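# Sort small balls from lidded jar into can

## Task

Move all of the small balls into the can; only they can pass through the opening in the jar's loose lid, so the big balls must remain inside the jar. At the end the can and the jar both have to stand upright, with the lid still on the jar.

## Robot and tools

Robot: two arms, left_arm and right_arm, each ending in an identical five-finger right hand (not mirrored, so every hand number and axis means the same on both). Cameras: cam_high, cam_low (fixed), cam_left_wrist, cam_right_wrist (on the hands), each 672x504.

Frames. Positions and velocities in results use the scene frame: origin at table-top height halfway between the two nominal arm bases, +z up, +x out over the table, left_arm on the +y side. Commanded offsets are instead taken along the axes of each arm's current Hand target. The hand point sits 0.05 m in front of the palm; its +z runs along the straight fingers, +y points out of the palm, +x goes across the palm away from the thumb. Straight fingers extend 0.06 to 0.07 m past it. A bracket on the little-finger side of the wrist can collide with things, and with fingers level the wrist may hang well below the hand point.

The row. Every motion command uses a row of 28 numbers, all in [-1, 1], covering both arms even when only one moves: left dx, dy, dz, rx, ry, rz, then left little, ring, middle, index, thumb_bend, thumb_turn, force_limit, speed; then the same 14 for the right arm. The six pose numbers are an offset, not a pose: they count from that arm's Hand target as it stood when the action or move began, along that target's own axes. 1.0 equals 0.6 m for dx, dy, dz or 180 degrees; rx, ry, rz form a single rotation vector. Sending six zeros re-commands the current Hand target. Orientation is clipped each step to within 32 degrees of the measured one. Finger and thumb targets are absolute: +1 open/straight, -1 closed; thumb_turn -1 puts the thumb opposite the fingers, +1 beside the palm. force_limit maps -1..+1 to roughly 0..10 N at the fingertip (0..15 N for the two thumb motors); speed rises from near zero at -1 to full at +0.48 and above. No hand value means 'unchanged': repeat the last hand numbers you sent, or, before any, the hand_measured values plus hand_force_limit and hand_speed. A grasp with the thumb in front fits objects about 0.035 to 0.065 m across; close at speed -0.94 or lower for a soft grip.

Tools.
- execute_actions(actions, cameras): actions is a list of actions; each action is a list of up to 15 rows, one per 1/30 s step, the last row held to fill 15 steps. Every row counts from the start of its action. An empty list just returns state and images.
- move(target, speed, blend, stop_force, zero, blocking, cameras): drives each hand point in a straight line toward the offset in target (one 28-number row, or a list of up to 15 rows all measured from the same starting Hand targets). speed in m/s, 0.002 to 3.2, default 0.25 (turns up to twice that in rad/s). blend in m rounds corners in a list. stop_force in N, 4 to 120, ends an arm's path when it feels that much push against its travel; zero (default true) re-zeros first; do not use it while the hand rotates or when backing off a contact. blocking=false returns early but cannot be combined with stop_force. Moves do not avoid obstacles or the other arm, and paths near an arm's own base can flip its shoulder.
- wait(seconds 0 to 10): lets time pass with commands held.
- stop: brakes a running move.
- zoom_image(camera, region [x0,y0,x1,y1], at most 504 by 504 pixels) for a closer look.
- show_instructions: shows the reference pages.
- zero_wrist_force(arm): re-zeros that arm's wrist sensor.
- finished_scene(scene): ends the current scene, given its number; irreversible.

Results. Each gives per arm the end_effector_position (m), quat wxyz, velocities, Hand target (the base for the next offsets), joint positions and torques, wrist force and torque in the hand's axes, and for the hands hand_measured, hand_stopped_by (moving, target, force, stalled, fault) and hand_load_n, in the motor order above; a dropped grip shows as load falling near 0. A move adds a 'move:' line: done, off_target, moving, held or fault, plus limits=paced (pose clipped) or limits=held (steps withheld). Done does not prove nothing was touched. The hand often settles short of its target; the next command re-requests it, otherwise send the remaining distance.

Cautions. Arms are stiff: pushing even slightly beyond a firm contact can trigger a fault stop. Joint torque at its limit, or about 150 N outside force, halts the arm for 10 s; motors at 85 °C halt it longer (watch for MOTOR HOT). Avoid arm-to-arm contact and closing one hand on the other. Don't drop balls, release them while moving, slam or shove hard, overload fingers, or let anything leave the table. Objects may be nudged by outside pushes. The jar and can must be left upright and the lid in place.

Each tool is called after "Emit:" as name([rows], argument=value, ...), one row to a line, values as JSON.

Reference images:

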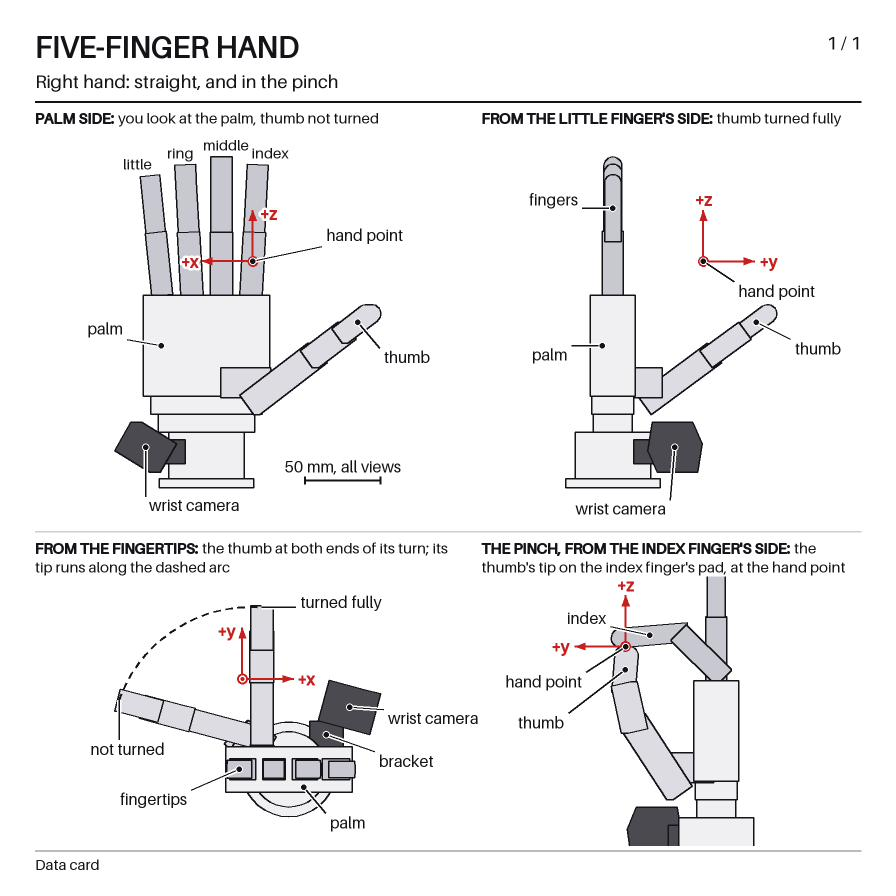

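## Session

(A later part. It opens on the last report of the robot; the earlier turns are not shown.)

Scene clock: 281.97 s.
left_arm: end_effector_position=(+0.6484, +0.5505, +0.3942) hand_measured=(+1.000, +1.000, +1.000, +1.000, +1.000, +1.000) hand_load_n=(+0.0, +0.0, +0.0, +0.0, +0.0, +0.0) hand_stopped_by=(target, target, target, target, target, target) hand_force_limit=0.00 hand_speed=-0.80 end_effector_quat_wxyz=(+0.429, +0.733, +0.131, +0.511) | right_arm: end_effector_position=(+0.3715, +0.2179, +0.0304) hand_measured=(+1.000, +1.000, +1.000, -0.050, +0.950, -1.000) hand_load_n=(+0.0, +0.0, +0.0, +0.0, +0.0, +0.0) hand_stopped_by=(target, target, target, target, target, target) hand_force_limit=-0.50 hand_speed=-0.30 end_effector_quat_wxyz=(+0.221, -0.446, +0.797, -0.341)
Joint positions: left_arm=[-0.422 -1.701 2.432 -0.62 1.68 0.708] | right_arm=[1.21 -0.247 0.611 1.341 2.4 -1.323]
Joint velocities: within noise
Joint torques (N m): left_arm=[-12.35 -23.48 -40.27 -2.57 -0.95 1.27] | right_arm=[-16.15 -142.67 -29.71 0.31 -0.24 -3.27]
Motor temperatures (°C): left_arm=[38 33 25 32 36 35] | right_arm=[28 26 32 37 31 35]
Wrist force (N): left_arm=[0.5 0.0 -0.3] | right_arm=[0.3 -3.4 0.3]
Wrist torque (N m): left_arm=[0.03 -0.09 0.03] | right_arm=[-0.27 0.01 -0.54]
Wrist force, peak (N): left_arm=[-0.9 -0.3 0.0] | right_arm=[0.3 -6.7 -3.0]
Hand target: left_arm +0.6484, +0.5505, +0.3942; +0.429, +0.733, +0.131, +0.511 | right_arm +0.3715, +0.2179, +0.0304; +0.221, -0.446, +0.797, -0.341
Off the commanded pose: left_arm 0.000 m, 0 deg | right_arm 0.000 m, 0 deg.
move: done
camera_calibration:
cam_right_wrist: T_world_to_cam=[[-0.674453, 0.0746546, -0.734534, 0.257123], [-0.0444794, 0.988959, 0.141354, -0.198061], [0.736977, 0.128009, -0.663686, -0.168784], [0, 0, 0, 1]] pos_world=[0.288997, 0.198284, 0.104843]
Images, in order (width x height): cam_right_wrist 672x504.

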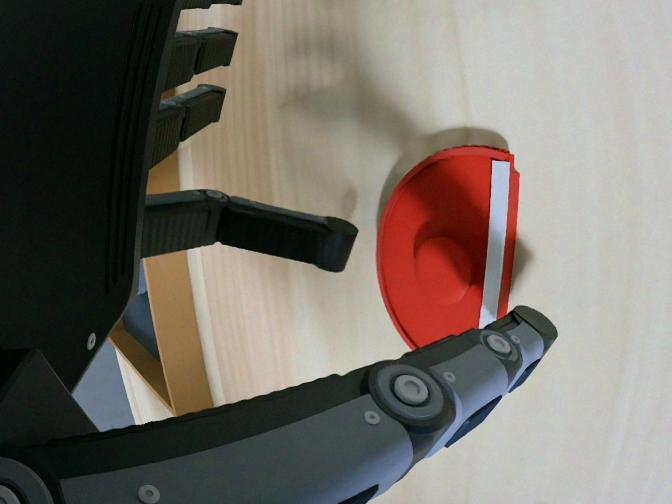

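Emit:
move(target=[0,0,0,0,0,0,1,1,1,1,1,1,0,-0.8,0.001,0.0148,0.0133,0,0,0,1,1,1,-0.05,0.9,-1,-0.5,-0.3], speed=0.008, cameras=["cam_right_wrist"], stop_force=4)

Emit:
zoom_image(camera="cam_right_wrist", region=[280, 100, 600, 420])

Scene clock: 284.93 s.
left_arm: end_effector_position=(+0.6483, +0.5505, +0.3942) hand_measured=(+1.000, +1.000, +1.000, +1.000, +1.000, +1.000) hand_load_n=(+0.0, +0.0, +0.0, +0.0, +0.0, +0.0) hand_stopped_by=(target, target, target, target, target, target) hand_force_limit=0.00 hand_speed=-0.80 end_effector_quat_wxyz=(+0.429, +0.733, +0.131, +0.511) | right_arm: end_effector_position=(+0.3715, +0.2178, +0.0201) hand_measured=(+1.000, +1.000, +1.000, -0.050, +0.900, -1.000) hand_load_n=(+0.0, +0.0, +0.0, -1.0, +0.0, +0.0) hand_stopped_by=(target, target, target, target, target, target) hand_force_limit=-0.50 hand_speed=-0.30 end_effector_quat_wxyz=(+0.221, -0.446, +0.797, -0.341)
Joint positions: left_arm=[-0.422 -1.701 2.432 -0.62 1.68 0.708] | right_arm=[1.21 -0.236 0.608 1.334 2.4 -1.323]
Joint velocities: within noise
Joint torques (N m): left_arm=[-6.89 -24.61 -41.51 -2.49 -0.85 1.1] | right_arm=[-4.33 -139.6 -27.86 6.81 -0.56 0.26]
Motor temperatures (°C): left_arm=[38 33 25 32 36 35] | right_arm=[28 26 32 37 31 35]
Wrist force (N): left_arm=[-0.3 -0.2 -0.2] | right_arm=[0.8 -7.5 -2.4]
Wrist torque (N m): left_arm=[0.00 0.04 -0.03] | right_arm=[-0.13 -0.01 -0.53]
Wrist force, peak (N): left_arm=[-0.4 -0.6 -0.4] | right_arm=[1.2 -11.3 -3.8]
Hand target: left_arm +0.6484, +0.5505, +0.3942; +0.429, +0.733, +0.131, +0.511 | right_arm +0.3715, +0.2178, +0.0201; +0.221, -0.446, +0.797, -0.341 (not the last commanded pose)
Off the commanded pose: left_arm 0.000 m, 0 deg | right_arm 0.002 m, 0 deg.
move: contact (right_arm)
camera_calibration:
cam_right_wrist: T_world_to_cam=[[-0.674453, 0.0746546, -0.734534, 0.249484], [-0.0444794, 0.988959, 0.141354, -0.196591], [0.736977, 0.128009, -0.663686, -0.175686], [0, 0, 0, 1]] pos_world=[0.288997, 0.198284, 0.0944427]
Images, in order (width x height): cam_right_wrist 672x504.

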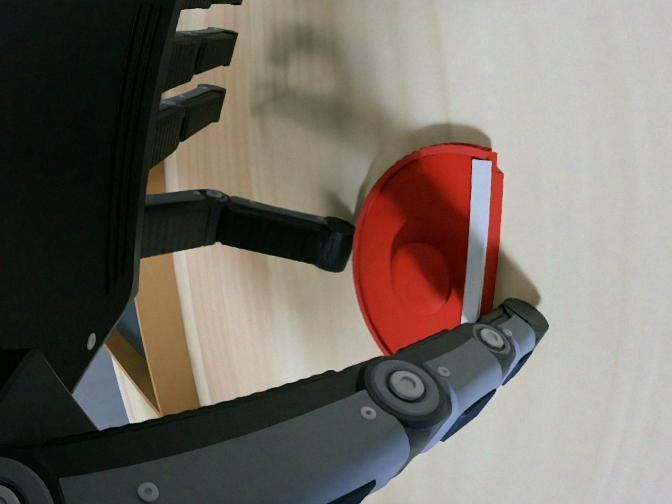

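Scaled by 1.575 from the camera's 672x504 image, which has a finer 960x720 frame.

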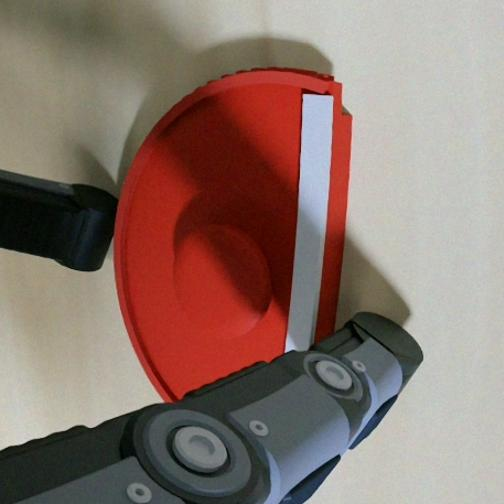

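Emit:
move([
  [0,0,0,0,0,0,1,1,1,1,1,1,0,-0.8,0,-0.0007,-0.0006,0,0,0,1,1,1,-0.05,0.9,-1,-0.55,-0.85],
  [0,0,0,0,0,0,1,1,1,1,1,1,0,-0.8,0,-0.0007,-0.0006,0,0,0,1,1,1,-0.05,0.6,-1,-0.55,-0.85],
], speed=0.02, cameras=["cam_right_wrist"])

Emit:
zoom_image(camera="cam_right_wrist", region=[280, 100, 600, 420])

Scene clock: 286.87 s.
left_arm: end_effector_position=(+0.6484, +0.5505, +0.3942) hand_measured=(+1.000, +1.000, +1.000, +1.000, +1.000, +1.000) hand_load_n=(+0.5, +0.0, +0.0, +0.0, +0.0, +0.0) hand_stopped_by=(target, target, target, target, target, target) hand_force_limit=0.00 hand_speed=-0.80 end_effector_quat_wxyz=(+0.429, +0.733, +0.131, +0.511) | right_arm: end_effector_position=(+0.3715, +0.2178, +0.0206) hand_measured=(+1.000, +1.000, +1.000, -0.050, +0.774, -1.000) hand_load_n=(+0.0, +0.0, +0.0, +2.5, +3.5, +0.0) hand_stopped_by=(target, target, target, target, force, target) hand_force_limit=-0.55 hand_speed=-0.85 end_effector_quat_wxyz=(+0.221, -0.446, +0.797, -0.341)
Joint positions: left_arm=[-0.422 -1.701 2.432 -0.62 1.68 0.708] | right_arm=[1.21 -0.237 0.608 1.334 2.4 -1.323]
Joint velocities: within noise
Joint torques (N m): left_arm=[-9.57 -23.85 -41.53 -2.41 -1.14 1.9] | right_arm=[-12.66 -141.47 -30.27 7.27 0.07 -1.28]
Motor temperatures (°C): left_arm=[38 33 25 32 36 35] | right_arm=[28 26 32 37 31 35]
Wrist force (N): left_arm=[-0.6 -0.1 -0.1] | right_arm=[0.7 -3.5 -0.4]
Wrist torque (N m): left_arm=[0.01 0.08 -0.04] | right_arm=[-0.17 -0.02 -0.51]
Wrist force, peak (N): left_arm=[-0.6 -0.1 -0.5] | right_arm=[0.7 -7.8 -2.5]
Hand target: left_arm +0.6484, +0.5505, +0.3942; +0.429, +0.733, +0.131, +0.511 | right_arm +0.3715, +0.2178, +0.0206; +0.221, -0.446, +0.797, -0.341
Off the commanded pose: left_arm 0.000 m, 0 deg | right_arm 0.000 m, 0 deg.
move: done
camera_calibration:
cam_right_wrist: T_world_to_cam=[[-0.674453, 0.0746546, -0.734534, 0.249932], [-0.0444794, 0.988959, 0.141354, -0.196577], [0.736977, 0.128009, -0.663686, -0.175275], [0, 0, 0, 1]] pos_world=[0.288997, 0.198184, 0.0950427]
Images, in order (width x height): cam_right_wrist 672x504.

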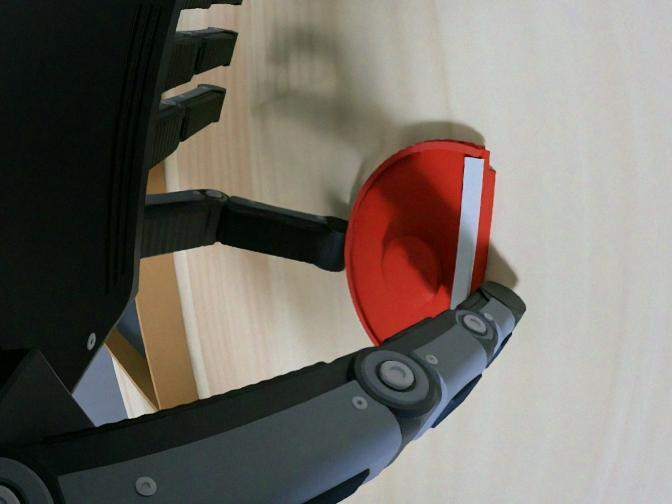

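Scaled by 1.575 from the camera's 672x504 image, which has a finer 960x720 frame.

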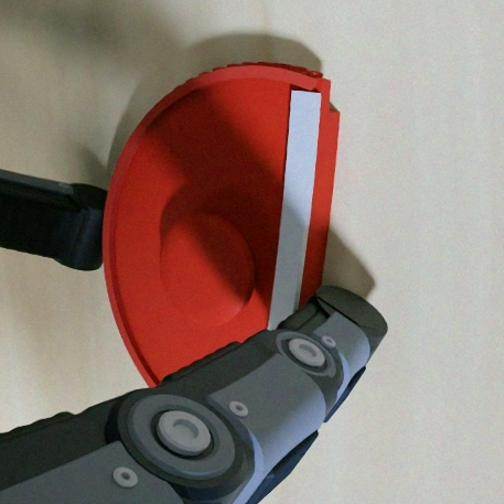

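Emit:
move([
  [0,0,0,0,0,0,1,1,1,1,1,1,0,-0.8,0,0,0,0,0,0,1,1,1,-0.05,0.58,-1,0.1,-0.88],
  [0,0,0,0,0,0,1,1,1,1,1,1,0,-0.8,0.0008,-0.0123,-0.0111,0,0,0,1,1,1,-0.05,0.58,-1,0.1,-0.88],
], speed=0.015, cameras=["cam_right_wrist"])

Emit:
zoom_image(camera="cam_right_wrist", region=[280, 100, 600, 420])

Scene clock: 288.67 s.
left_arm: end_effector_position=(+0.6484, +0.5505, +0.3942) hand_measured=(+1.000, +1.000, +1.000, +1.000, +1.000, +1.000) hand_load_n=(+0.0, +0.0, +0.0, +0.0, +0.0, +0.0) hand_stopped_by=(target, target, target, target, target, target) hand_force_limit=0.00 hand_speed=-0.80 end_effector_quat_wxyz=(+0.429, +0.733, +0.131, +0.511) | right_arm: end_effector_position=(+0.3711, +0.2170, +0.0303) hand_measured=(+1.000, +1.000, +1.000, -0.050, +0.742, -1.000) hand_load_n=(+0.0, -0.5, +0.0, +0.0, +0.0, +0.0) hand_stopped_by=(target, target, target, target, force, target) hand_force_limit=0.10 hand_speed=-0.88 end_effector_quat_wxyz=(+0.221, -0.446, +0.797, -0.341)
Joint positions: left_arm=[-0.422 -1.701 2.432 -0.62 1.68 0.708] | right_arm=[1.211 -0.249 0.616 1.339 2.4 -1.323]
Joint velocities: within noise
Joint torques (N m): left_arm=[-9.68 -24.28 -41.67 -2.42 -0.81 1.11] | right_arm=[21.41 -141.43 -28.85 7.6 -0.53 3.01]
Motor temperatures (°C): left_arm=[38 33 25 32 36 35] | right_arm=[28 26 32 37 31 35]
Wrist force (N): left_arm=[-0.1 0.5 0.1] | right_arm=[0.4 -3.5 0.1]
Wrist torque (N m): left_arm=[0.08 -0.01 0.01] | right_arm=[-0.27 0.01 -0.55]
Wrist force, peak (N): left_arm=[-0.2 -0.7 -0.2] | right_arm=[0.8 -6.1 -2.2]
Hand target: left_arm +0.6484, +0.5505, +0.3942; +0.429, +0.733, +0.131, +0.511 | right_arm +0.3710, +0.2170, +0.0305; +0.221, -0.446, +0.797, -0.341
Off the commanded pose: left_arm 0.000 m, 0 deg | right_arm 0.000 m, 0 deg.
move: done
camera_calibration:
cam_right_wrist: T_world_to_cam=[[-0.674451, 0.0747224, -0.734529, 0.256759], [-0.0443611, 0.988967, 0.141339, -0.197194], [0.736986, 0.127911, -0.663695, -0.168489], [0, 0, 0, 1]] pos_world=[0.288597, 0.197384, 0.104643]
Images, in order (width x height): cam_right_wrist 672x504.

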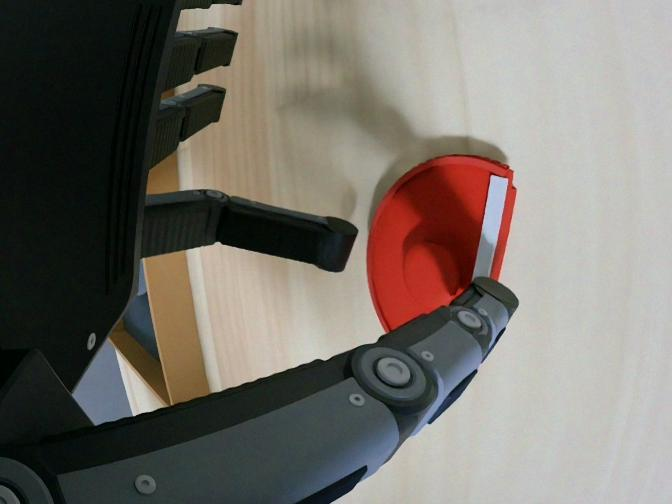

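Scaled by 1.575 from the camera's 672x504 image, which has a finer 960x720 frame.

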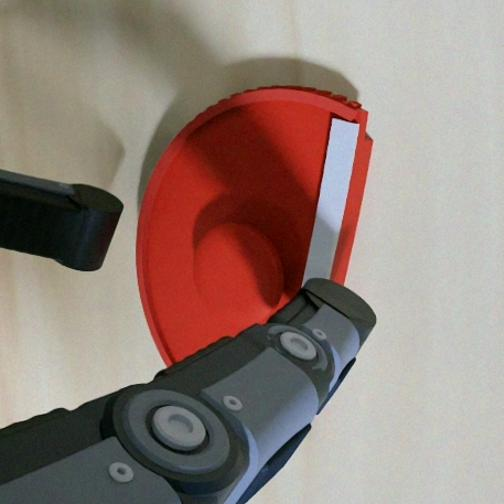

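Emit:
move([
  [0,0,0,0,0,0,1,1,1,1,1,1,0,-0.8,-0.0005,-0.0074,-0.0067,0,0,0,1,1,1,-0.05,1,-1,-0.5,-0.2],
  [0,0,0,0,0,0,1,1,1,1,1,1,0,-0.8,0.0018,-0.0055,0.006,0.0349,0.0247,0.0223,1,1,1,-0.05,1,-1,-0.5,-0.2],
], speed=0.05, cameras=["cam_right_wrist"])

Emit:
zoom_image(camera="cam_right_wrist", region=[280, 100, 600, 420])

Scene clock: 293.43 s.
left_arm: end_effector_position=(+0.6484, +0.5505, +0.3942) hand_measured=(+1.000, +1.000, +1.000, +1.000, +1.000, +1.000) hand_load_n=(+0.0, +0.0, +0.0, +0.0, +0.0, +0.0) hand_stopped_by=(target, target, target, target, target, target) hand_force_limit=0.00 hand_speed=-0.80 end_effector_quat_wxyz=(+0.429, +0.733, +0.131, +0.511) | right_arm: end_effector_position=(+0.3736, +0.2145, +0.0321) hand_measured=(+1.000, +1.000, +1.000, -0.050, +1.000, -1.000) hand_load_n=(+0.0, +0.0, +0.0, +0.0, +0.0, +0.0) hand_stopped_by=(target, target, target, target, target, target) hand_force_limit=-0.50 hand_speed=-0.20 end_effector_quat_wxyz=(+0.225, -0.406, +0.800, -0.379) end_effector_velocity=(+0.000, +0.000, +0.000) end_effector_angular_velocity=(+0.003, +0.000, +0.001)
Joint positions: left_arm=[-0.422 -1.701 2.432 -0.62 1.68 0.708] | right_arm=[1.224 -0.182 0.523 1.499 2.455 -1.162]
Joint velocities: left_arm=[within noise] | right_arm=[-0.001 -0.002 0.002 -0.005 -0.001 -0.003]
Joint torques (N m): left_arm=[-9.31 -23.6 -41.85 -2.08 -1.23 1.21] | right_arm=[-15.72 -145.23 -29.6 0.55 -0.82 -2.92]
Motor temperatures (°C): left_arm=[38 33 25 32 36 35] | right_arm=[28 26 32 37 31 35]
Wrist force (N): left_arm=[-0.1 -0.2 -0.2] | right_arm=[0.9 -2.6 0.3]
Wrist torque (N m): left_arm=[0.00 0.01 -0.02] | right_arm=[-0.20 -0.08 -0.49]
Wrist force, peak (N): left_arm=[-0.7 -0.5 -0.1] | right_arm=[0.7 -3.8 -0.1]
Hand target: left_arm +0.6484, +0.5505, +0.3942; +0.429, +0.733, +0.131, +0.511 | right_arm +0.3737, +0.2144, +0.0321; +0.225, -0.406, +0.800, -0.379 (not the last commanded pose)
Off the commanded pose: left_arm 0.000 m, 0 deg | right_arm 0.002 m, 2 deg.
move: held (right_arm; a check stopped the path); path passed 1 of 2 targets; limits=held
pose unreachable (right arm): on one or more control steps of this call, first in action 0 (counted from 0), this arm could not follow its commanded pose, so it was not sent that pose on those steps. It may still have moved: this result reports where it is.
cause: moving toward the commanded pose would bring two parts of the arm too close to each other (joints 4 (wrist 1) to 6 (wrist 3) lie between them).
camera_calibration:
cam_right_wrist: T_world_to_cam=[[-0.617605, 0.0971676, -0.780463, 0.235377], [0.0262408, 0.994332, 0.103029, -0.221118], [0.786051, 0.0431513, -0.616654, -0.170452], [0, 0, 0, 1]] pos_world=[0.285156, 0.204349, 0.101375]
Images, in order (width x height): cam_right_wrist 672x504.

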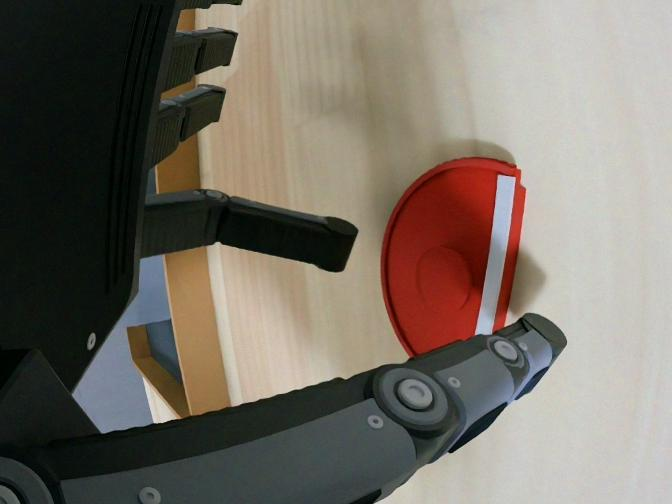

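Scaled by 1.575 from the camera's 672x504 image, which has a finer 960x720 frame.

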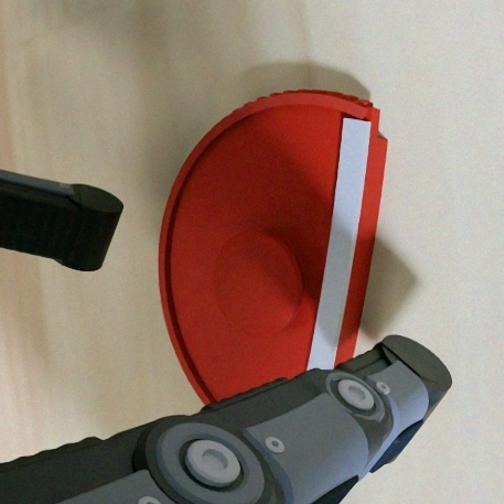

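Emit:
move(target=[0,0,0,0,0,0,1,1,1,1,1,1,0,-0.8,-0.0023,0.0095,0.0085,0,0,0,1,1,1,-0.05,1,-1,-0.5,-0.2], speed=0.03, stop_force=4, cameras=[])

Emit:
move([
  [0,0,0,0,0,0,1,1,1,1,1,1,0,-0.8,0,0,0,0,0,0,1,1,1,-0.05,0.82,-1,-0.55,-0.6],
  [0,0,0,0,0,0,1,1,1,1,1,1,0,-0.8,0.0008,0.0105,0.0081,0,0,0,1,1,1,-0.05,0.82,-1,-0.55,-0.6],
], speed=0.008, stop_force=4, cameras=["cam_right_wrist"])

Emit:
zoom_image(camera="cam_right_wrist", region=[280, 100, 600, 420])

Scene clock: 295.67 s.
left_arm: end_effector_position=(+0.6484, +0.5505, +0.3942) hand_measured=(+1.000, +1.000, +1.000, +1.000, +1.000, +1.000) hand_load_n=(+0.0, +0.0, +0.0, +0.0, +0.0, +0.0) hand_stopped_by=(target, target, target, target, target, target) hand_force_limit=0.00 hand_speed=-0.80 end_effector_quat_wxyz=(+0.429, +0.733, +0.131, +0.511) | right_arm: end_effector_position=(+0.3752, +0.2156, +0.0246) hand_measured=(+1.000, +1.000, +1.000, -0.050, +1.000, -1.000) hand_load_n=(+0.0, +0.0, +0.0, +0.5, +0.0, +0.0) hand_stopped_by=(target, target, target, target, target, target) hand_force_limit=-0.50 hand_speed=-0.20 end_effector_quat_wxyz=(+0.225, -0.406, +0.800, -0.379)
Joint positions: left_arm=[-0.422 -1.701 2.432 -0.62 1.68 0.708] | right_arm=[1.223 -0.169 0.511 1.498 2.455 -1.164]
Joint velocities: within noise
Joint torques (N m): left_arm=[-11.66 -23 -44.41 -2.4 -0.87 1.41] | right_arm=[-19.09 -105.23 -44.15 6.71 3.08 -3.25]
Motor temperatures (°C): left_arm=[38 33 25 32 36 35] | right_arm=[28 26 32 37 31 35]
Wrist force (N): left_arm=[-0.1 -0.5 0.1] | right_arm=[0.7 -2.7 0.6]
Wrist torque (N m): left_arm=[-0.06 -0.01 -0.02] | right_arm=[-0.21 -0.07 -0.52]
Wrist force, peak (N): left_arm=[-1.0 -0.5 -0.9] | right_arm=[0.7 -3.2 0.4]
Hand target: left_arm +0.6484, +0.5505, +0.3942; +0.429, +0.733, +0.131, +0.511 | right_arm +0.3752, +0.2156, +0.0246; +0.225, -0.406, +0.800, -0.379
Off the commanded pose: left_arm 0.000 m, 0 deg | right_arm 0.000 m, 0 deg.
move: done
No camera images: "cameras" was empty.

Scene clock: 297.43 s.
left_arm: end_effector_position=(+0.6484, +0.5505, +0.3942) hand_measured=(+1.000, +1.000, +1.000, +1.000, +1.000, +1.000) hand_load_n=(+0.0, +0.0, +0.0, +0.0, +0.0, +0.0) hand_stopped_by=(target, target, target, target, target, target) hand_force_limit=0.00 hand_speed=-0.80 end_effector_quat_wxyz=(+0.429, +0.733, +0.131, +0.511) | right_arm: end_effector_position=(+0.3751, +0.2156, +0.0210) hand_measured=(+1.000, +1.000, +1.000, -0.050, +0.820, -1.000) hand_load_n=(+0.0, +0.0, +0.0, +0.0, -0.5, +0.0) hand_stopped_by=(target, target, target, target, target, target) hand_force_limit=-0.55 hand_speed=-0.60 end_effector_quat_wxyz=(+0.225, -0.406, +0.800, -0.379)
Joint positions: left_arm=[-0.422 -1.701 2.432 -0.62 1.68 0.708] | right_arm=[1.223 -0.165 0.509 1.495 2.455 -1.164]
Joint velocities: within noise
Joint torques (N m): left_arm=[-8.9 -22.13 -43.38 -2.26 -0.48 1.42] | right_arm=[-12.93 -142.21 -30.22 7.44 0.28 -2.14]
Motor temperatures (°C): left_arm=[38 33 25 32 36 35] | right_arm=[28 26 32 37 31 35]
Wrist force (N): left_arm=[0.0 -0.3 0.0] | right_arm=[0.6 -6.1 -2.2]
Wrist torque (N m): left_arm=[-0.04 -0.02 -0.01] | right_arm=[-0.46 -0.07 -0.57]
Wrist force, peak (N): left_arm=[-0.5 -0.4 -0.7] | right_arm=[0.2 -8.7 -4.8]
Hand target: left_arm +0.6484, +0.5505, +0.3942; +0.429, +0.733, +0.131, +0.511 | right_arm +0.3751, +0.2156, +0.0210; +0.225, -0.406, +0.800, -0.379 (not the last commanded pose)
Off the commanded pose: left_arm 0.000 m, 0 deg | right_arm 0.004 m, 0 deg.
move: contact (right_arm); path passed 1 of 2 targets
camera_calibration:
cam_right_wrist: T_world_to_cam=[[-0.617729, 0.097186, -0.780362, 0.227696], [0.0261103, 0.994322, 0.103164, -0.221093], [0.785957, 0.0433518, -0.616759, -0.178545], [0, 0, 0, 1]] pos_world=[0.286756, 0.205449, 0.0903749]
Images, in order (width x height): cam_right_wrist 672x504.

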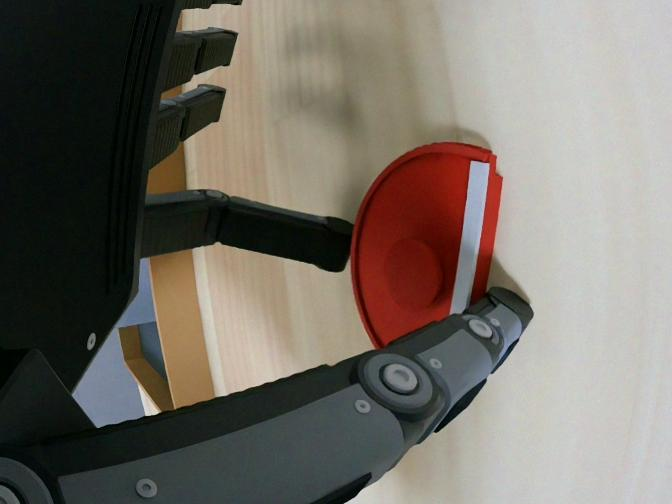

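Scaled by 1.575 from the camera's 672x504 image, which has a finer 960x720 frame.

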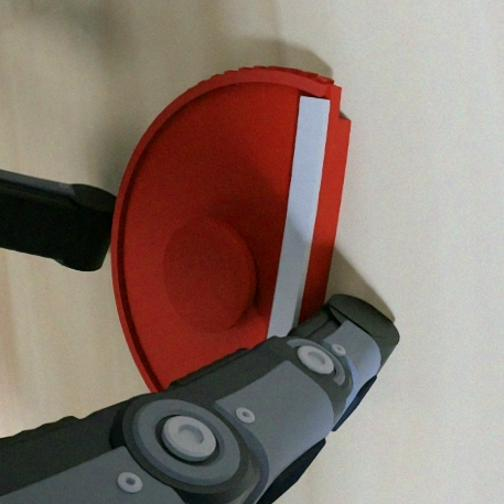

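Emit:
move([
  [0,0,0,0,0,0,1,1,1,1,1,1,0,-0.8,0,-0.0007,-0.0006,0,0,0,1,1,1,-0.05,0.82,-1,-0.55,-0.85],
  [0,0,0,0,0,0,1,1,1,1,1,1,0,-0.8,0,-0.0007,-0.0006,0,0,0,1,1,1,-0.05,0.6,-1,-0.6,-0.88],
], speed=0.02, cameras=[])

Emit:
move(target=[0,0,0,0,0,0,1,1,1,1,1,1,0,-0.8,0.0006,0.008,0.0061,0,0,0,1,1,1,-0.05,0.6,-1,-0.6,-0.88], speed=0.006, stop_force=4, cameras=["cam_right_wrist"])

Emit:
zoom_image(camera="cam_right_wrist", region=[280, 100, 600, 420])

Scene clock: 299.17 s.
left_arm: end_effector_position=(+0.6484, +0.5505, +0.3942) hand_measured=(+1.000, +1.000, +1.000, +1.000, +1.000, +1.000) hand_load_n=(-0.5, +0.0, +0.0, +0.0, +0.0, +0.0) hand_stopped_by=(target, target, target, target, target, target) hand_force_limit=0.00 hand_speed=-0.80 end_effector_quat_wxyz=(+0.429, +0.733, +0.131, +0.511) | right_arm: end_effector_position=(+0.3751, +0.2155, +0.0216) hand_measured=(+1.000, +1.000, +1.000, -0.050, +0.766, -1.000) hand_load_n=(+0.0, +0.0, +0.0, +3.0, +3.5, +0.0) hand_stopped_by=(target, target, target, target, force, target) hand_force_limit=-0.60 hand_speed=-0.88 end_effector_quat_wxyz=(+0.225, -0.406, +0.800, -0.379)
Joint positions: left_arm=[-0.422 -1.701 2.432 -0.62 1.68 0.708] | right_arm=[1.223 -0.166 0.509 1.496 2.455 -1.164]
Joint velocities: within noise
Joint torques (N m): left_arm=[-9.45 -22.52 -43.24 -2.49 -1.22 1.35] | right_arm=[0.87 -145.24 -31.87 7.88 -0.26 1.8]
Motor temperatures (°C): left_arm=[38 33 25 32 36 35] | right_arm=[28 26 32 37 31 35]
Wrist force (N): left_arm=[0.2 -0.4 0.1] | right_arm=[1.0 -3.0 0.4]
Wrist torque (N m): left_arm=[-0.06 -0.05 0.00] | right_arm=[-0.21 -0.14 -0.50]
Wrist force, peak (N): left_arm=[0.2 -0.9 -0.6] | right_arm=[0.9 -6.2 -2.5]
Hand target: left_arm +0.6484, +0.5505, +0.3942; +0.429, +0.733, +0.131, +0.511 | right_arm +0.3751, +0.2156, +0.0216; +0.225, -0.406, +0.800, -0.379
Off the commanded pose: left_arm 0.000 m, 0 deg | right_arm 0.000 m, 0 deg.
move: done
No camera images: "cameras" was empty.

Scene clock: 300.70 s.
left_arm: end_effector_position=(+0.6483, +0.5505, +0.3942) hand_measured=(+1.000, +1.000, +1.000, +1.000, +1.000, +1.000) hand_load_n=(+0.0, +0.0, +0.0, +0.0, +0.0, +0.0) hand_stopped_by=(target, target, target, target, target, target) hand_force_limit=0.00 hand_speed=-0.80 end_effector_quat_wxyz=(+0.429, +0.733, +0.131, +0.511) | right_arm: end_effector_position=(+0.3751, +0.2155, +0.0207) hand_measured=(+1.000, +1.000, +1.000, -0.050, +0.766, -1.000) hand_load_n=(+0.0, +0.0, +0.0, +3.0, +3.5, -1.0) hand_stopped_by=(target, target, target, target, force, target) hand_force_limit=-0.60 hand_speed=-0.88 end_effector_quat_wxyz=(+0.225, -0.406, +0.800, -0.379)
Joint positions: left_arm=[-0.422 -1.701 2.432 -0.62 1.68 0.708] | right_arm=[1.223 -0.165 0.509 1.495 2.455 -1.163]
Joint velocities: within noise
Joint torques (N m): left_arm=[-13.02 -27.78 -42.5 -1.72 -0.94 1.4] | right_arm=[6.04 -141.89 -29.3 6.88 -0.12 1.83]
Motor temperatures (°C): left_arm=[38 33 25 32 36 35] | right_arm=[28 26 32 37 31 35]
Wrist force (N): left_arm=[-0.6 0.0 0.0] | right_arm=[0.6 -5.7 -2.1]
Wrist torque (N m): left_arm=[0.02 0.08 -0.04] | right_arm=[-0.31 -0.07 -0.55]
Wrist force, peak (N): left_arm=[-0.1 -0.8 -0.4] | right_arm=[0.2 -8.6 -4.5]
Hand target: left_arm +0.6484, +0.5505, +0.3942; +0.429, +0.733, +0.131, +0.511 | right_arm +0.3751, +0.2155, +0.0208; +0.225, -0.406, +0.800, -0.379 (not the last commanded pose)
Off the commanded pose: left_arm 0.000 m, 0 deg | right_arm 0.005 m, 0 deg.
move: contact (right_arm)
camera_calibration:
cam_right_wrist: T_world_to_cam=[[-0.61772, 0.097248, -0.780362, 0.227385], [0.0262264, 0.99432, 0.103151, -0.221091], [0.78596, 0.0432523, -0.616762, -0.178632], [0, 0, 0, 1]] pos_world=[0.286656, 0.205449, 0.0900749]
Images, in order (width x height): cam_right_wrist 672x504.

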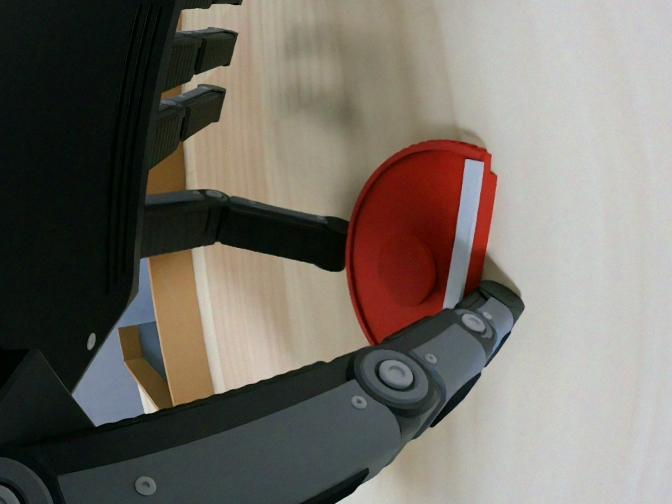

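Scaled by 1.575 from the camera's 672x504 image, which has a finer 960x720 frame.

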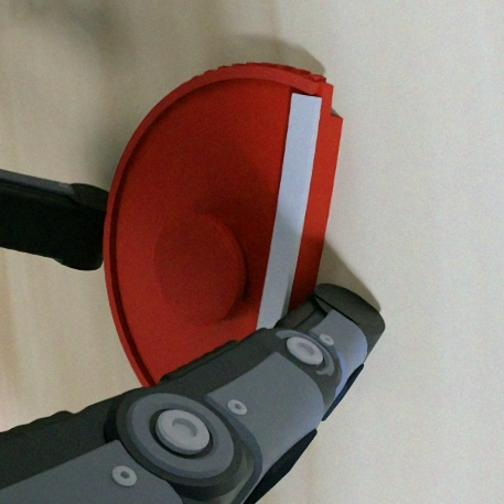

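Emit:
move([
  [0,0,0,0,0,0,1,1,1,1,1,1,0,-0.8,0,0,0,0,0,0,1,1,1,-0.05,0.58,-1,-0.1,-0.9],
  [0,0,0,0,0,0,1,1,1,1,1,1,0,-0.8,-0.0007,-0.0105,-0.0081,0,0,0,1,1,1,-0.05,0.58,-1,-0.1,-0.9],
], speed=0.015, cameras=["cam_right_wrist"])

Emit:
zoom_image(camera="cam_right_wrist", region=[280, 100, 600, 420])

Scene clock: 304.10 s.
left_arm: end_effector_position=(+0.6484, +0.5505, +0.3942) hand_measured=(+1.000, +1.000, +1.000, +1.000, +1.000, +1.000) hand_load_n=(+0.0, +0.0, +0.0, +0.0, +0.0, +0.0) hand_stopped_by=(target, target, target, target, target, target) hand_force_limit=0.00 hand_speed=-0.80 end_effector_quat_wxyz=(+0.429, +0.733, +0.131, +0.511) | right_arm: end_effector_position=(+0.3751, +0.2155, +0.0284) hand_measured=(+1.000, +1.000, +1.000, -0.050, +0.754, -1.000) hand_load_n=(+0.0, -0.5, +0.0, +5.0, +5.5, +0.0) hand_stopped_by=(target, target, target, target, force, target) hand_force_limit=-0.10 hand_speed=-0.90 end_effector_quat_wxyz=(+0.225, -0.406, +0.800, -0.379)
Joint positions: left_arm=[-0.422 -1.701 2.432 -0.62 1.68 0.708] | right_arm=[1.223 -0.174 0.513 1.5 2.455 -1.163]
Joint velocities: within noise
Joint torques (N m): left_arm=[-10.49 -22.14 -43.73 -2.15 -0.82 1.57] | right_arm=[6.83 -147.76 -29.59 8.11 0.49 -0.25]
Motor temperatures (°C): left_arm=[38 33 25 32 36 35] | right_arm=[28 26 32 37 31 35]
Wrist force (N): left_arm=[-0.6 -0.1 -0.2] | right_arm=[0.7 -2.4 0.5]
Wrist torque (N m): left_arm=[0.00 0.08 -0.04] | right_arm=[-0.19 -0.06 -0.52]
Wrist force, peak (N): left_arm=[-0.8 -0.5 0.1] | right_arm=[0.5 -6.1 -2.6]
Hand target: left_arm +0.6484, +0.5505, +0.3942; +0.429, +0.733, +0.131, +0.511 | right_arm +0.3751, +0.2155, +0.0287; +0.225, -0.406, +0.800, -0.379
Off the commanded pose: left_arm 0.000 m, 0 deg | right_arm 0.000 m, 0 deg.
move: done
camera_calibration:
cam_right_wrist: T_world_to_cam=[[-0.61772, 0.097248, -0.780362, 0.233394], [0.0262264, 0.99432, 0.103151, -0.221885], [0.78596, 0.0432523, -0.616762, -0.173883], [0, 0, 0, 1]] pos_world=[0.286656, 0.205449, 0.0977749]
Images, in order (width x height): cam_right_wrist 672x504.

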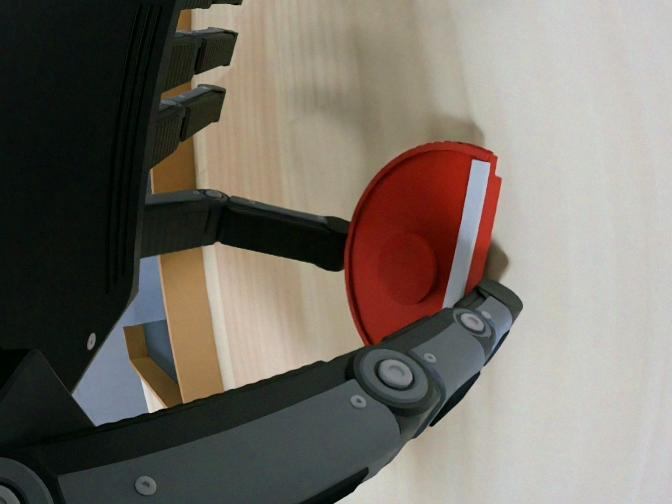

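Scaled by 1.575 from the camera's 672x504 image, which has a finer 960x720 frame.

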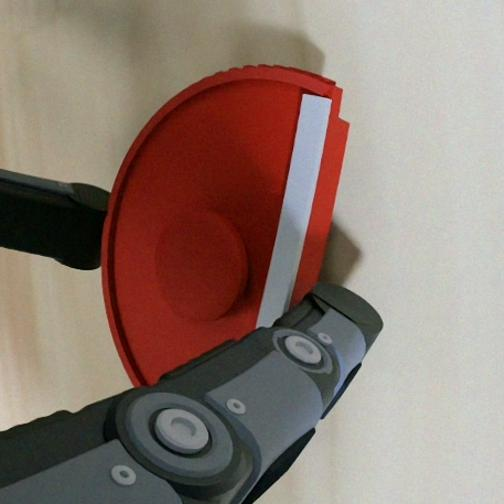

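Emit:
move(target=[0,0,0,0,0,0,1,1,1,1,1,1,0,-0.8,-0.0104,-0.1578,-0.122,0,0,0,1,1,1,-0.05,0.58,-1,-0.1,-0.9], speed=0.12, cameras=["cam_right_wrist"])

Scene clock: 306.57 s.
left_arm: end_effector_position=(+0.6484, +0.5505, +0.3942) hand_measured=(+1.000, +1.000, +1.000, +1.000, +1.000, +1.000) hand_load_n=(+0.0, +0.0, +0.0, +0.0, +0.0, +0.0) hand_stopped_by=(target, target, target, target, target, target) hand_force_limit=0.00 hand_speed=-0.80 end_effector_quat_wxyz=(+0.429, +0.733, +0.131, +0.511) | right_arm: end_effector_position=(+0.3752, +0.2158, +0.0556) hand_measured=(+1.000, +1.000, +1.000, -0.050, +0.754, -1.000) hand_load_n=(+0.0, +0.0, +0.0, +5.0, +5.5, +0.0) hand_stopped_by=(target, target, target, target, force, target) hand_force_limit=-0.10 hand_speed=-0.90 end_effector_quat_wxyz=(+0.225, -0.406, +0.800, -0.379)
Joint positions: left_arm=[-0.422 -1.701 2.432 -0.62 1.68 0.708] | right_arm=[1.223 -0.202 0.522 1.519 2.455 -1.164]
Joint velocities: within noise
Joint torques (N m): left_arm=[-11.25 -22.74 -43.98 -2.02 -0.88 0.85] | right_arm=[-4.65 -106.88 -46.6 0.84 1.06 -2.52]
Motor temperatures (°C): left_arm=[38 33 25 32 36 35] | right_arm=[28 26 32 37 31 35]
Wrist force (N): left_arm=[0.1 -0.6 -0.5] | right_arm=[0.7 -2.4 1.1]
Wrist torque (N m): left_arm=[-0.05 -0.03 -0.01] | right_arm=[-0.23 -0.05 -0.50]
Wrist force, peak (N): left_arm=[-0.2 -0.8 0.0] | right_arm=[-0.3 -6.2 -2.0]
Hand target: left_arm +0.6484, +0.5505, +0.3942; +0.429, +0.733, +0.131, +0.511 | right_arm +0.3752, +0.2158, +0.0553; +0.225, -0.406, +0.800, -0.379 (not the last commanded pose)
Off the commanded pose: left_arm 0.000 m, 0 deg | right_arm 0.093 m, 0 deg.
move: held (right_arm; a check stopped the path); limits=held
pose unreachable (right arm): on one or more control steps of this call, first in action 0 (counted from 0), this arm could not follow its commanded pose, so it was not sent that pose on those steps. It may still have moved: this result reports where it is.
cause: moving toward the commanded pose would bring two parts of the arm too close to each other (joints 4 (wrist 1) to 6 (wrist 3) lie between them).
camera_calibration:
cam_right_wrist: T_world_to_cam=[[-0.617729, 0.097186, -0.780362, 0.254677], [0.0261103, 0.994322, 0.103164, -0.224861], [0.785957, 0.0433518, -0.616759, -0.157214], [0, 0, 0, 1]] pos_world=[0.286756, 0.205649, 0.124975]
Images, in order (width x height): cam_right_wrist 672x504.

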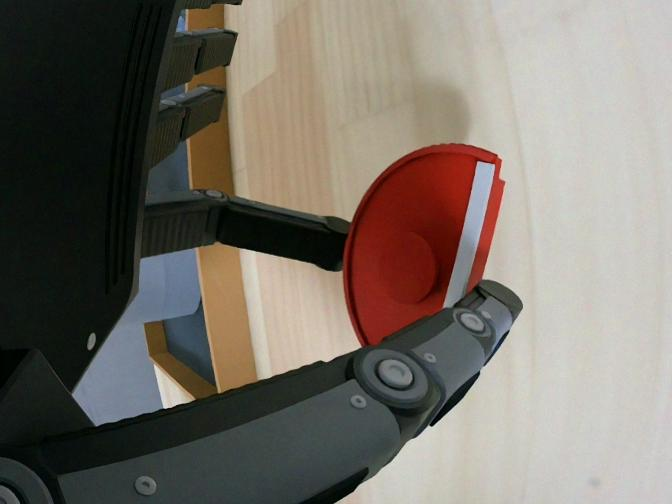

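Emit:
move(target=[0,0,0,0,0,0,1,1,1,1,1,1,0,-0.8,-0.031,-0.0635,0.0029,-0.0043,-0.0658,-0.0508,1,1,1,-0.05,0.58,-1,-0.1,-0.9], speed=0.1, cameras=["cam_right_wrist"])

Scene clock: 308.90 s.
left_arm: end_effector_position=(+0.6484, +0.5505, +0.3942) hand_measured=(+1.000, +1.000, +1.000, +1.000, +1.000, +1.000) hand_load_n=(+0.0, +0.0, +0.0, +0.0, +0.0, +0.0) hand_stopped_by=(target, target, target, target, target, target) hand_force_limit=0.00 hand_speed=-0.80 end_effector_quat_wxyz=(+0.429, +0.733, +0.131, +0.511) | right_arm: end_effector_position=(+0.4052, +0.2158, +0.0853) hand_measured=(+1.000, +1.000, +1.000, -0.050, +0.754, -1.000) hand_load_n=(+0.0, +0.0, +0.0, +5.0, +5.5, +0.0) hand_stopped_by=(target, target, target, target, force, target) hand_force_limit=-0.10 hand_speed=-0.90 end_effector_quat_wxyz=(+0.273, -0.507, +0.740, -0.347)
Joint positions: left_arm=[-0.422 -1.701 2.432 -0.62 1.68 0.708] | right_arm=[1.189 -0.37 0.736 1.1 2.48 -1.637]
Joint velocities: within noise
Joint torques (N m): left_arm=[-12.97 -24.05 -43.44 -2 -1.06 1.14] | right_arm=[-17.76 -143.35 -30.21 0.84 -1.01 -3.15]
Motor temperatures (°C): left_arm=[38 33 25 32 36 35] | right_arm=[28 26 32 37 31 35]
Wrist force (N): left_arm=[-0.6 -0.5 0.0] | right_arm=[0.5 -2.7 0.6]
Wrist torque (N m): left_arm=[-0.06 0.07 -0.06] | right_arm=[-0.21 -0.03 -0.54]
Wrist force, peak (N): left_arm=[0.1 -1.0 0.1] | right_arm=[0.4 -3.3 1.0]
Hand target: left_arm +0.6484, +0.5505, +0.3942; +0.429, +0.733, +0.131, +0.511 | right_arm +0.4052, +0.2158, +0.0853; +0.273, -0.507, +0.740, -0.347
Off the commanded pose: left_arm 0.000 m, 0 deg | right_arm 0.000 m, 0 deg.
move: done
camera_calibration:
cam_right_wrist: T_world_to_cam=[[-0.621709, -0.0656205, -0.780494, 0.33309], [-0.231539, 0.967346, 0.103104, -0.118471], [0.748243, 0.244816, -0.616602, -0.190746], [0, 0, 0, 1]] pos_world=[0.322379, 0.183158, 0.154575]
Images, in order (width x height): cam_right_wrist 672x504.

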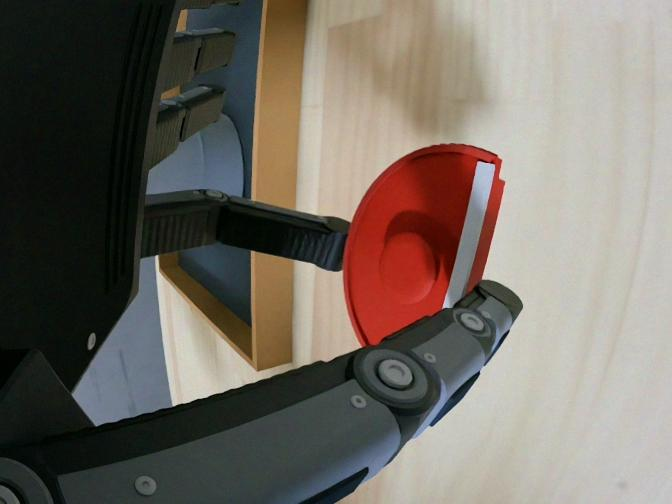

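Emit:
move(target=[0,0,0,0,0,0,1,1,1,1,1,1,0,-0.8,0.1522,-0.6472,0.2395,0,0,0,1,1,1,-0.05,0.58,-1,-0.1,-0.9], speed=0.2)

Scene clock: 312.17 s.
left_arm: end_effector_position=(+0.6484, +0.5505, +0.3942) hand_measured=(+1.000, +1.000, +1.000, +1.000, +1.000, +1.000) hand_load_n=(+0.0, +0.0, +0.0, +0.0, +0.0, +0.0) hand_stopped_by=(target, target, target, target, target, target) hand_force_limit=0.00 hand_speed=-0.80 end_effector_quat_wxyz=(+0.429, +0.733, +0.131, +0.511) | right_arm: end_effector_position=(+0.7010, +0.0009, +0.2994) hand_measured=(+1.000, +1.000, +1.000, -0.050, +0.754, -1.000) hand_load_n=(+0.0, +0.0, +0.0, +5.0, +5.5, +0.0) hand_stopped_by=(target, target, target, target, force, target) hand_force_limit=-0.10 hand_speed=-0.90 end_effector_quat_wxyz=(+0.273, -0.507, +0.740, -0.347) end_effector_velocity=(+0.002, -0.002, +0.001) end_effector_angular_velocity=(-0.003, +0.000, +0.001)
Joint positions: left_arm=[-0.422 -1.701 2.432 -0.62 1.68 0.708] | right_arm=[0.799 -0.751 0.997 0.793 2.354 -2.2]
Joint velocities: left_arm=[within noise] | right_arm=[-0.003 -0.001 0 -0.001 -0.001 -0.006]
Joint torques (N m): left_arm=[-9.38 -24.51 -45.23 -1.25 -0.74 1.32] | right_arm=[-16.63 -123.56 -47.66 -0.85 -1.15 -3.07]
Motor temperatures (°C): left_arm=[38 33 25 32 36 35] | right_arm=[28 26 32 37 31 35]
Wrist force (N): left_arm=[-0.4 0.0 -0.1] | right_arm=[0.1 -2.2 0.6]
Wrist torque (N m): left_arm=[0.02 0.03 -0.03] | right_arm=[-0.17 0.06 -0.52]
Wrist force, peak (N): left_arm=[-0.7 -0.6 -0.2] | right_arm=[0.3 -3.7 1.4]
Hand target: left_arm +0.6484, +0.5505, +0.3942; +0.429, +0.733, +0.131, +0.511 | right_arm +0.7013, +0.0007, +0.2995; +0.273, -0.507, +0.740, -0.347
Off the commanded pose: left_arm 0.000 m, 0 deg | right_arm 0.000 m, 0 deg.
move: done
camera_calibration:
cam_left_wrist: T_world_to_cam=[[-0.162045, -0.383715, 0.909123, -0.044803], [-0.881133, -0.358491, -0.308364, 0.885636], [0.444237, -0.851027, -0.280012, 0.405662], [0, 0, 0, 1]] pos_world=[0.592893, 0.645531, 0.42742]
cam_right_wrist: T_world_to_cam=[[-0.621664, -0.0657421, -0.78052, 0.669971], [-0.231837, 0.967267, 0.10318, 0.135979], [0.748188, 0.245097, -0.616556, -0.227425], [0, 0, 0, 1]] pos_world=[0.618179, -0.0317418, 0.368676]

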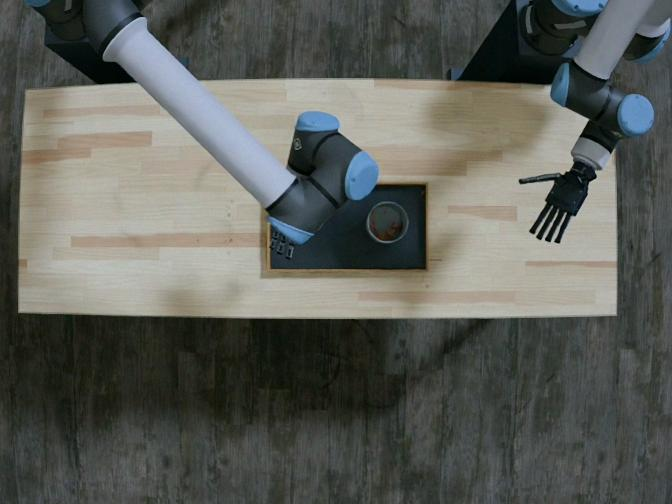

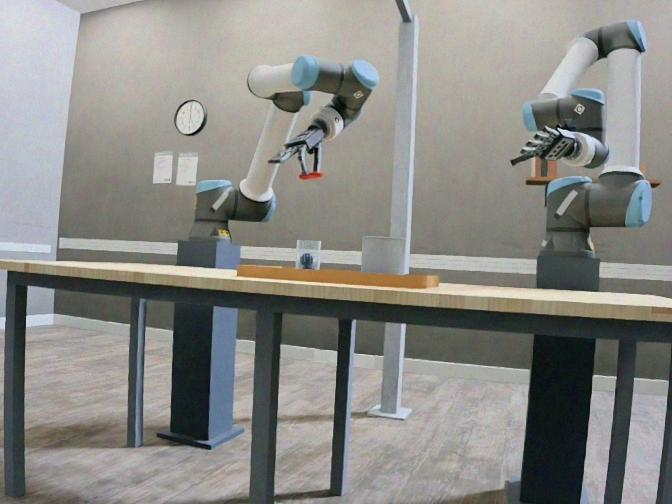

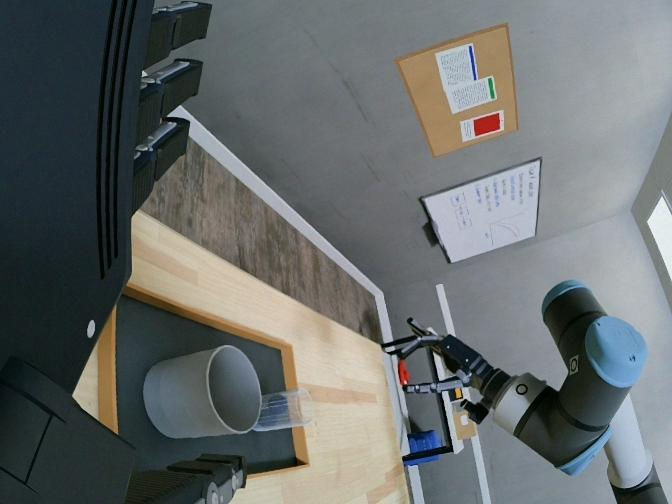

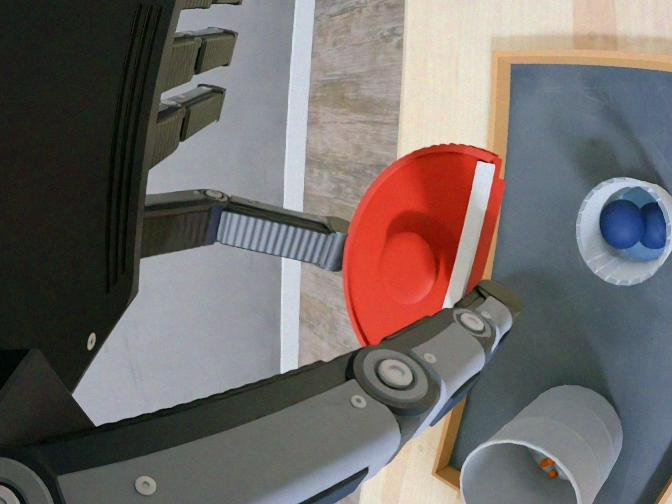

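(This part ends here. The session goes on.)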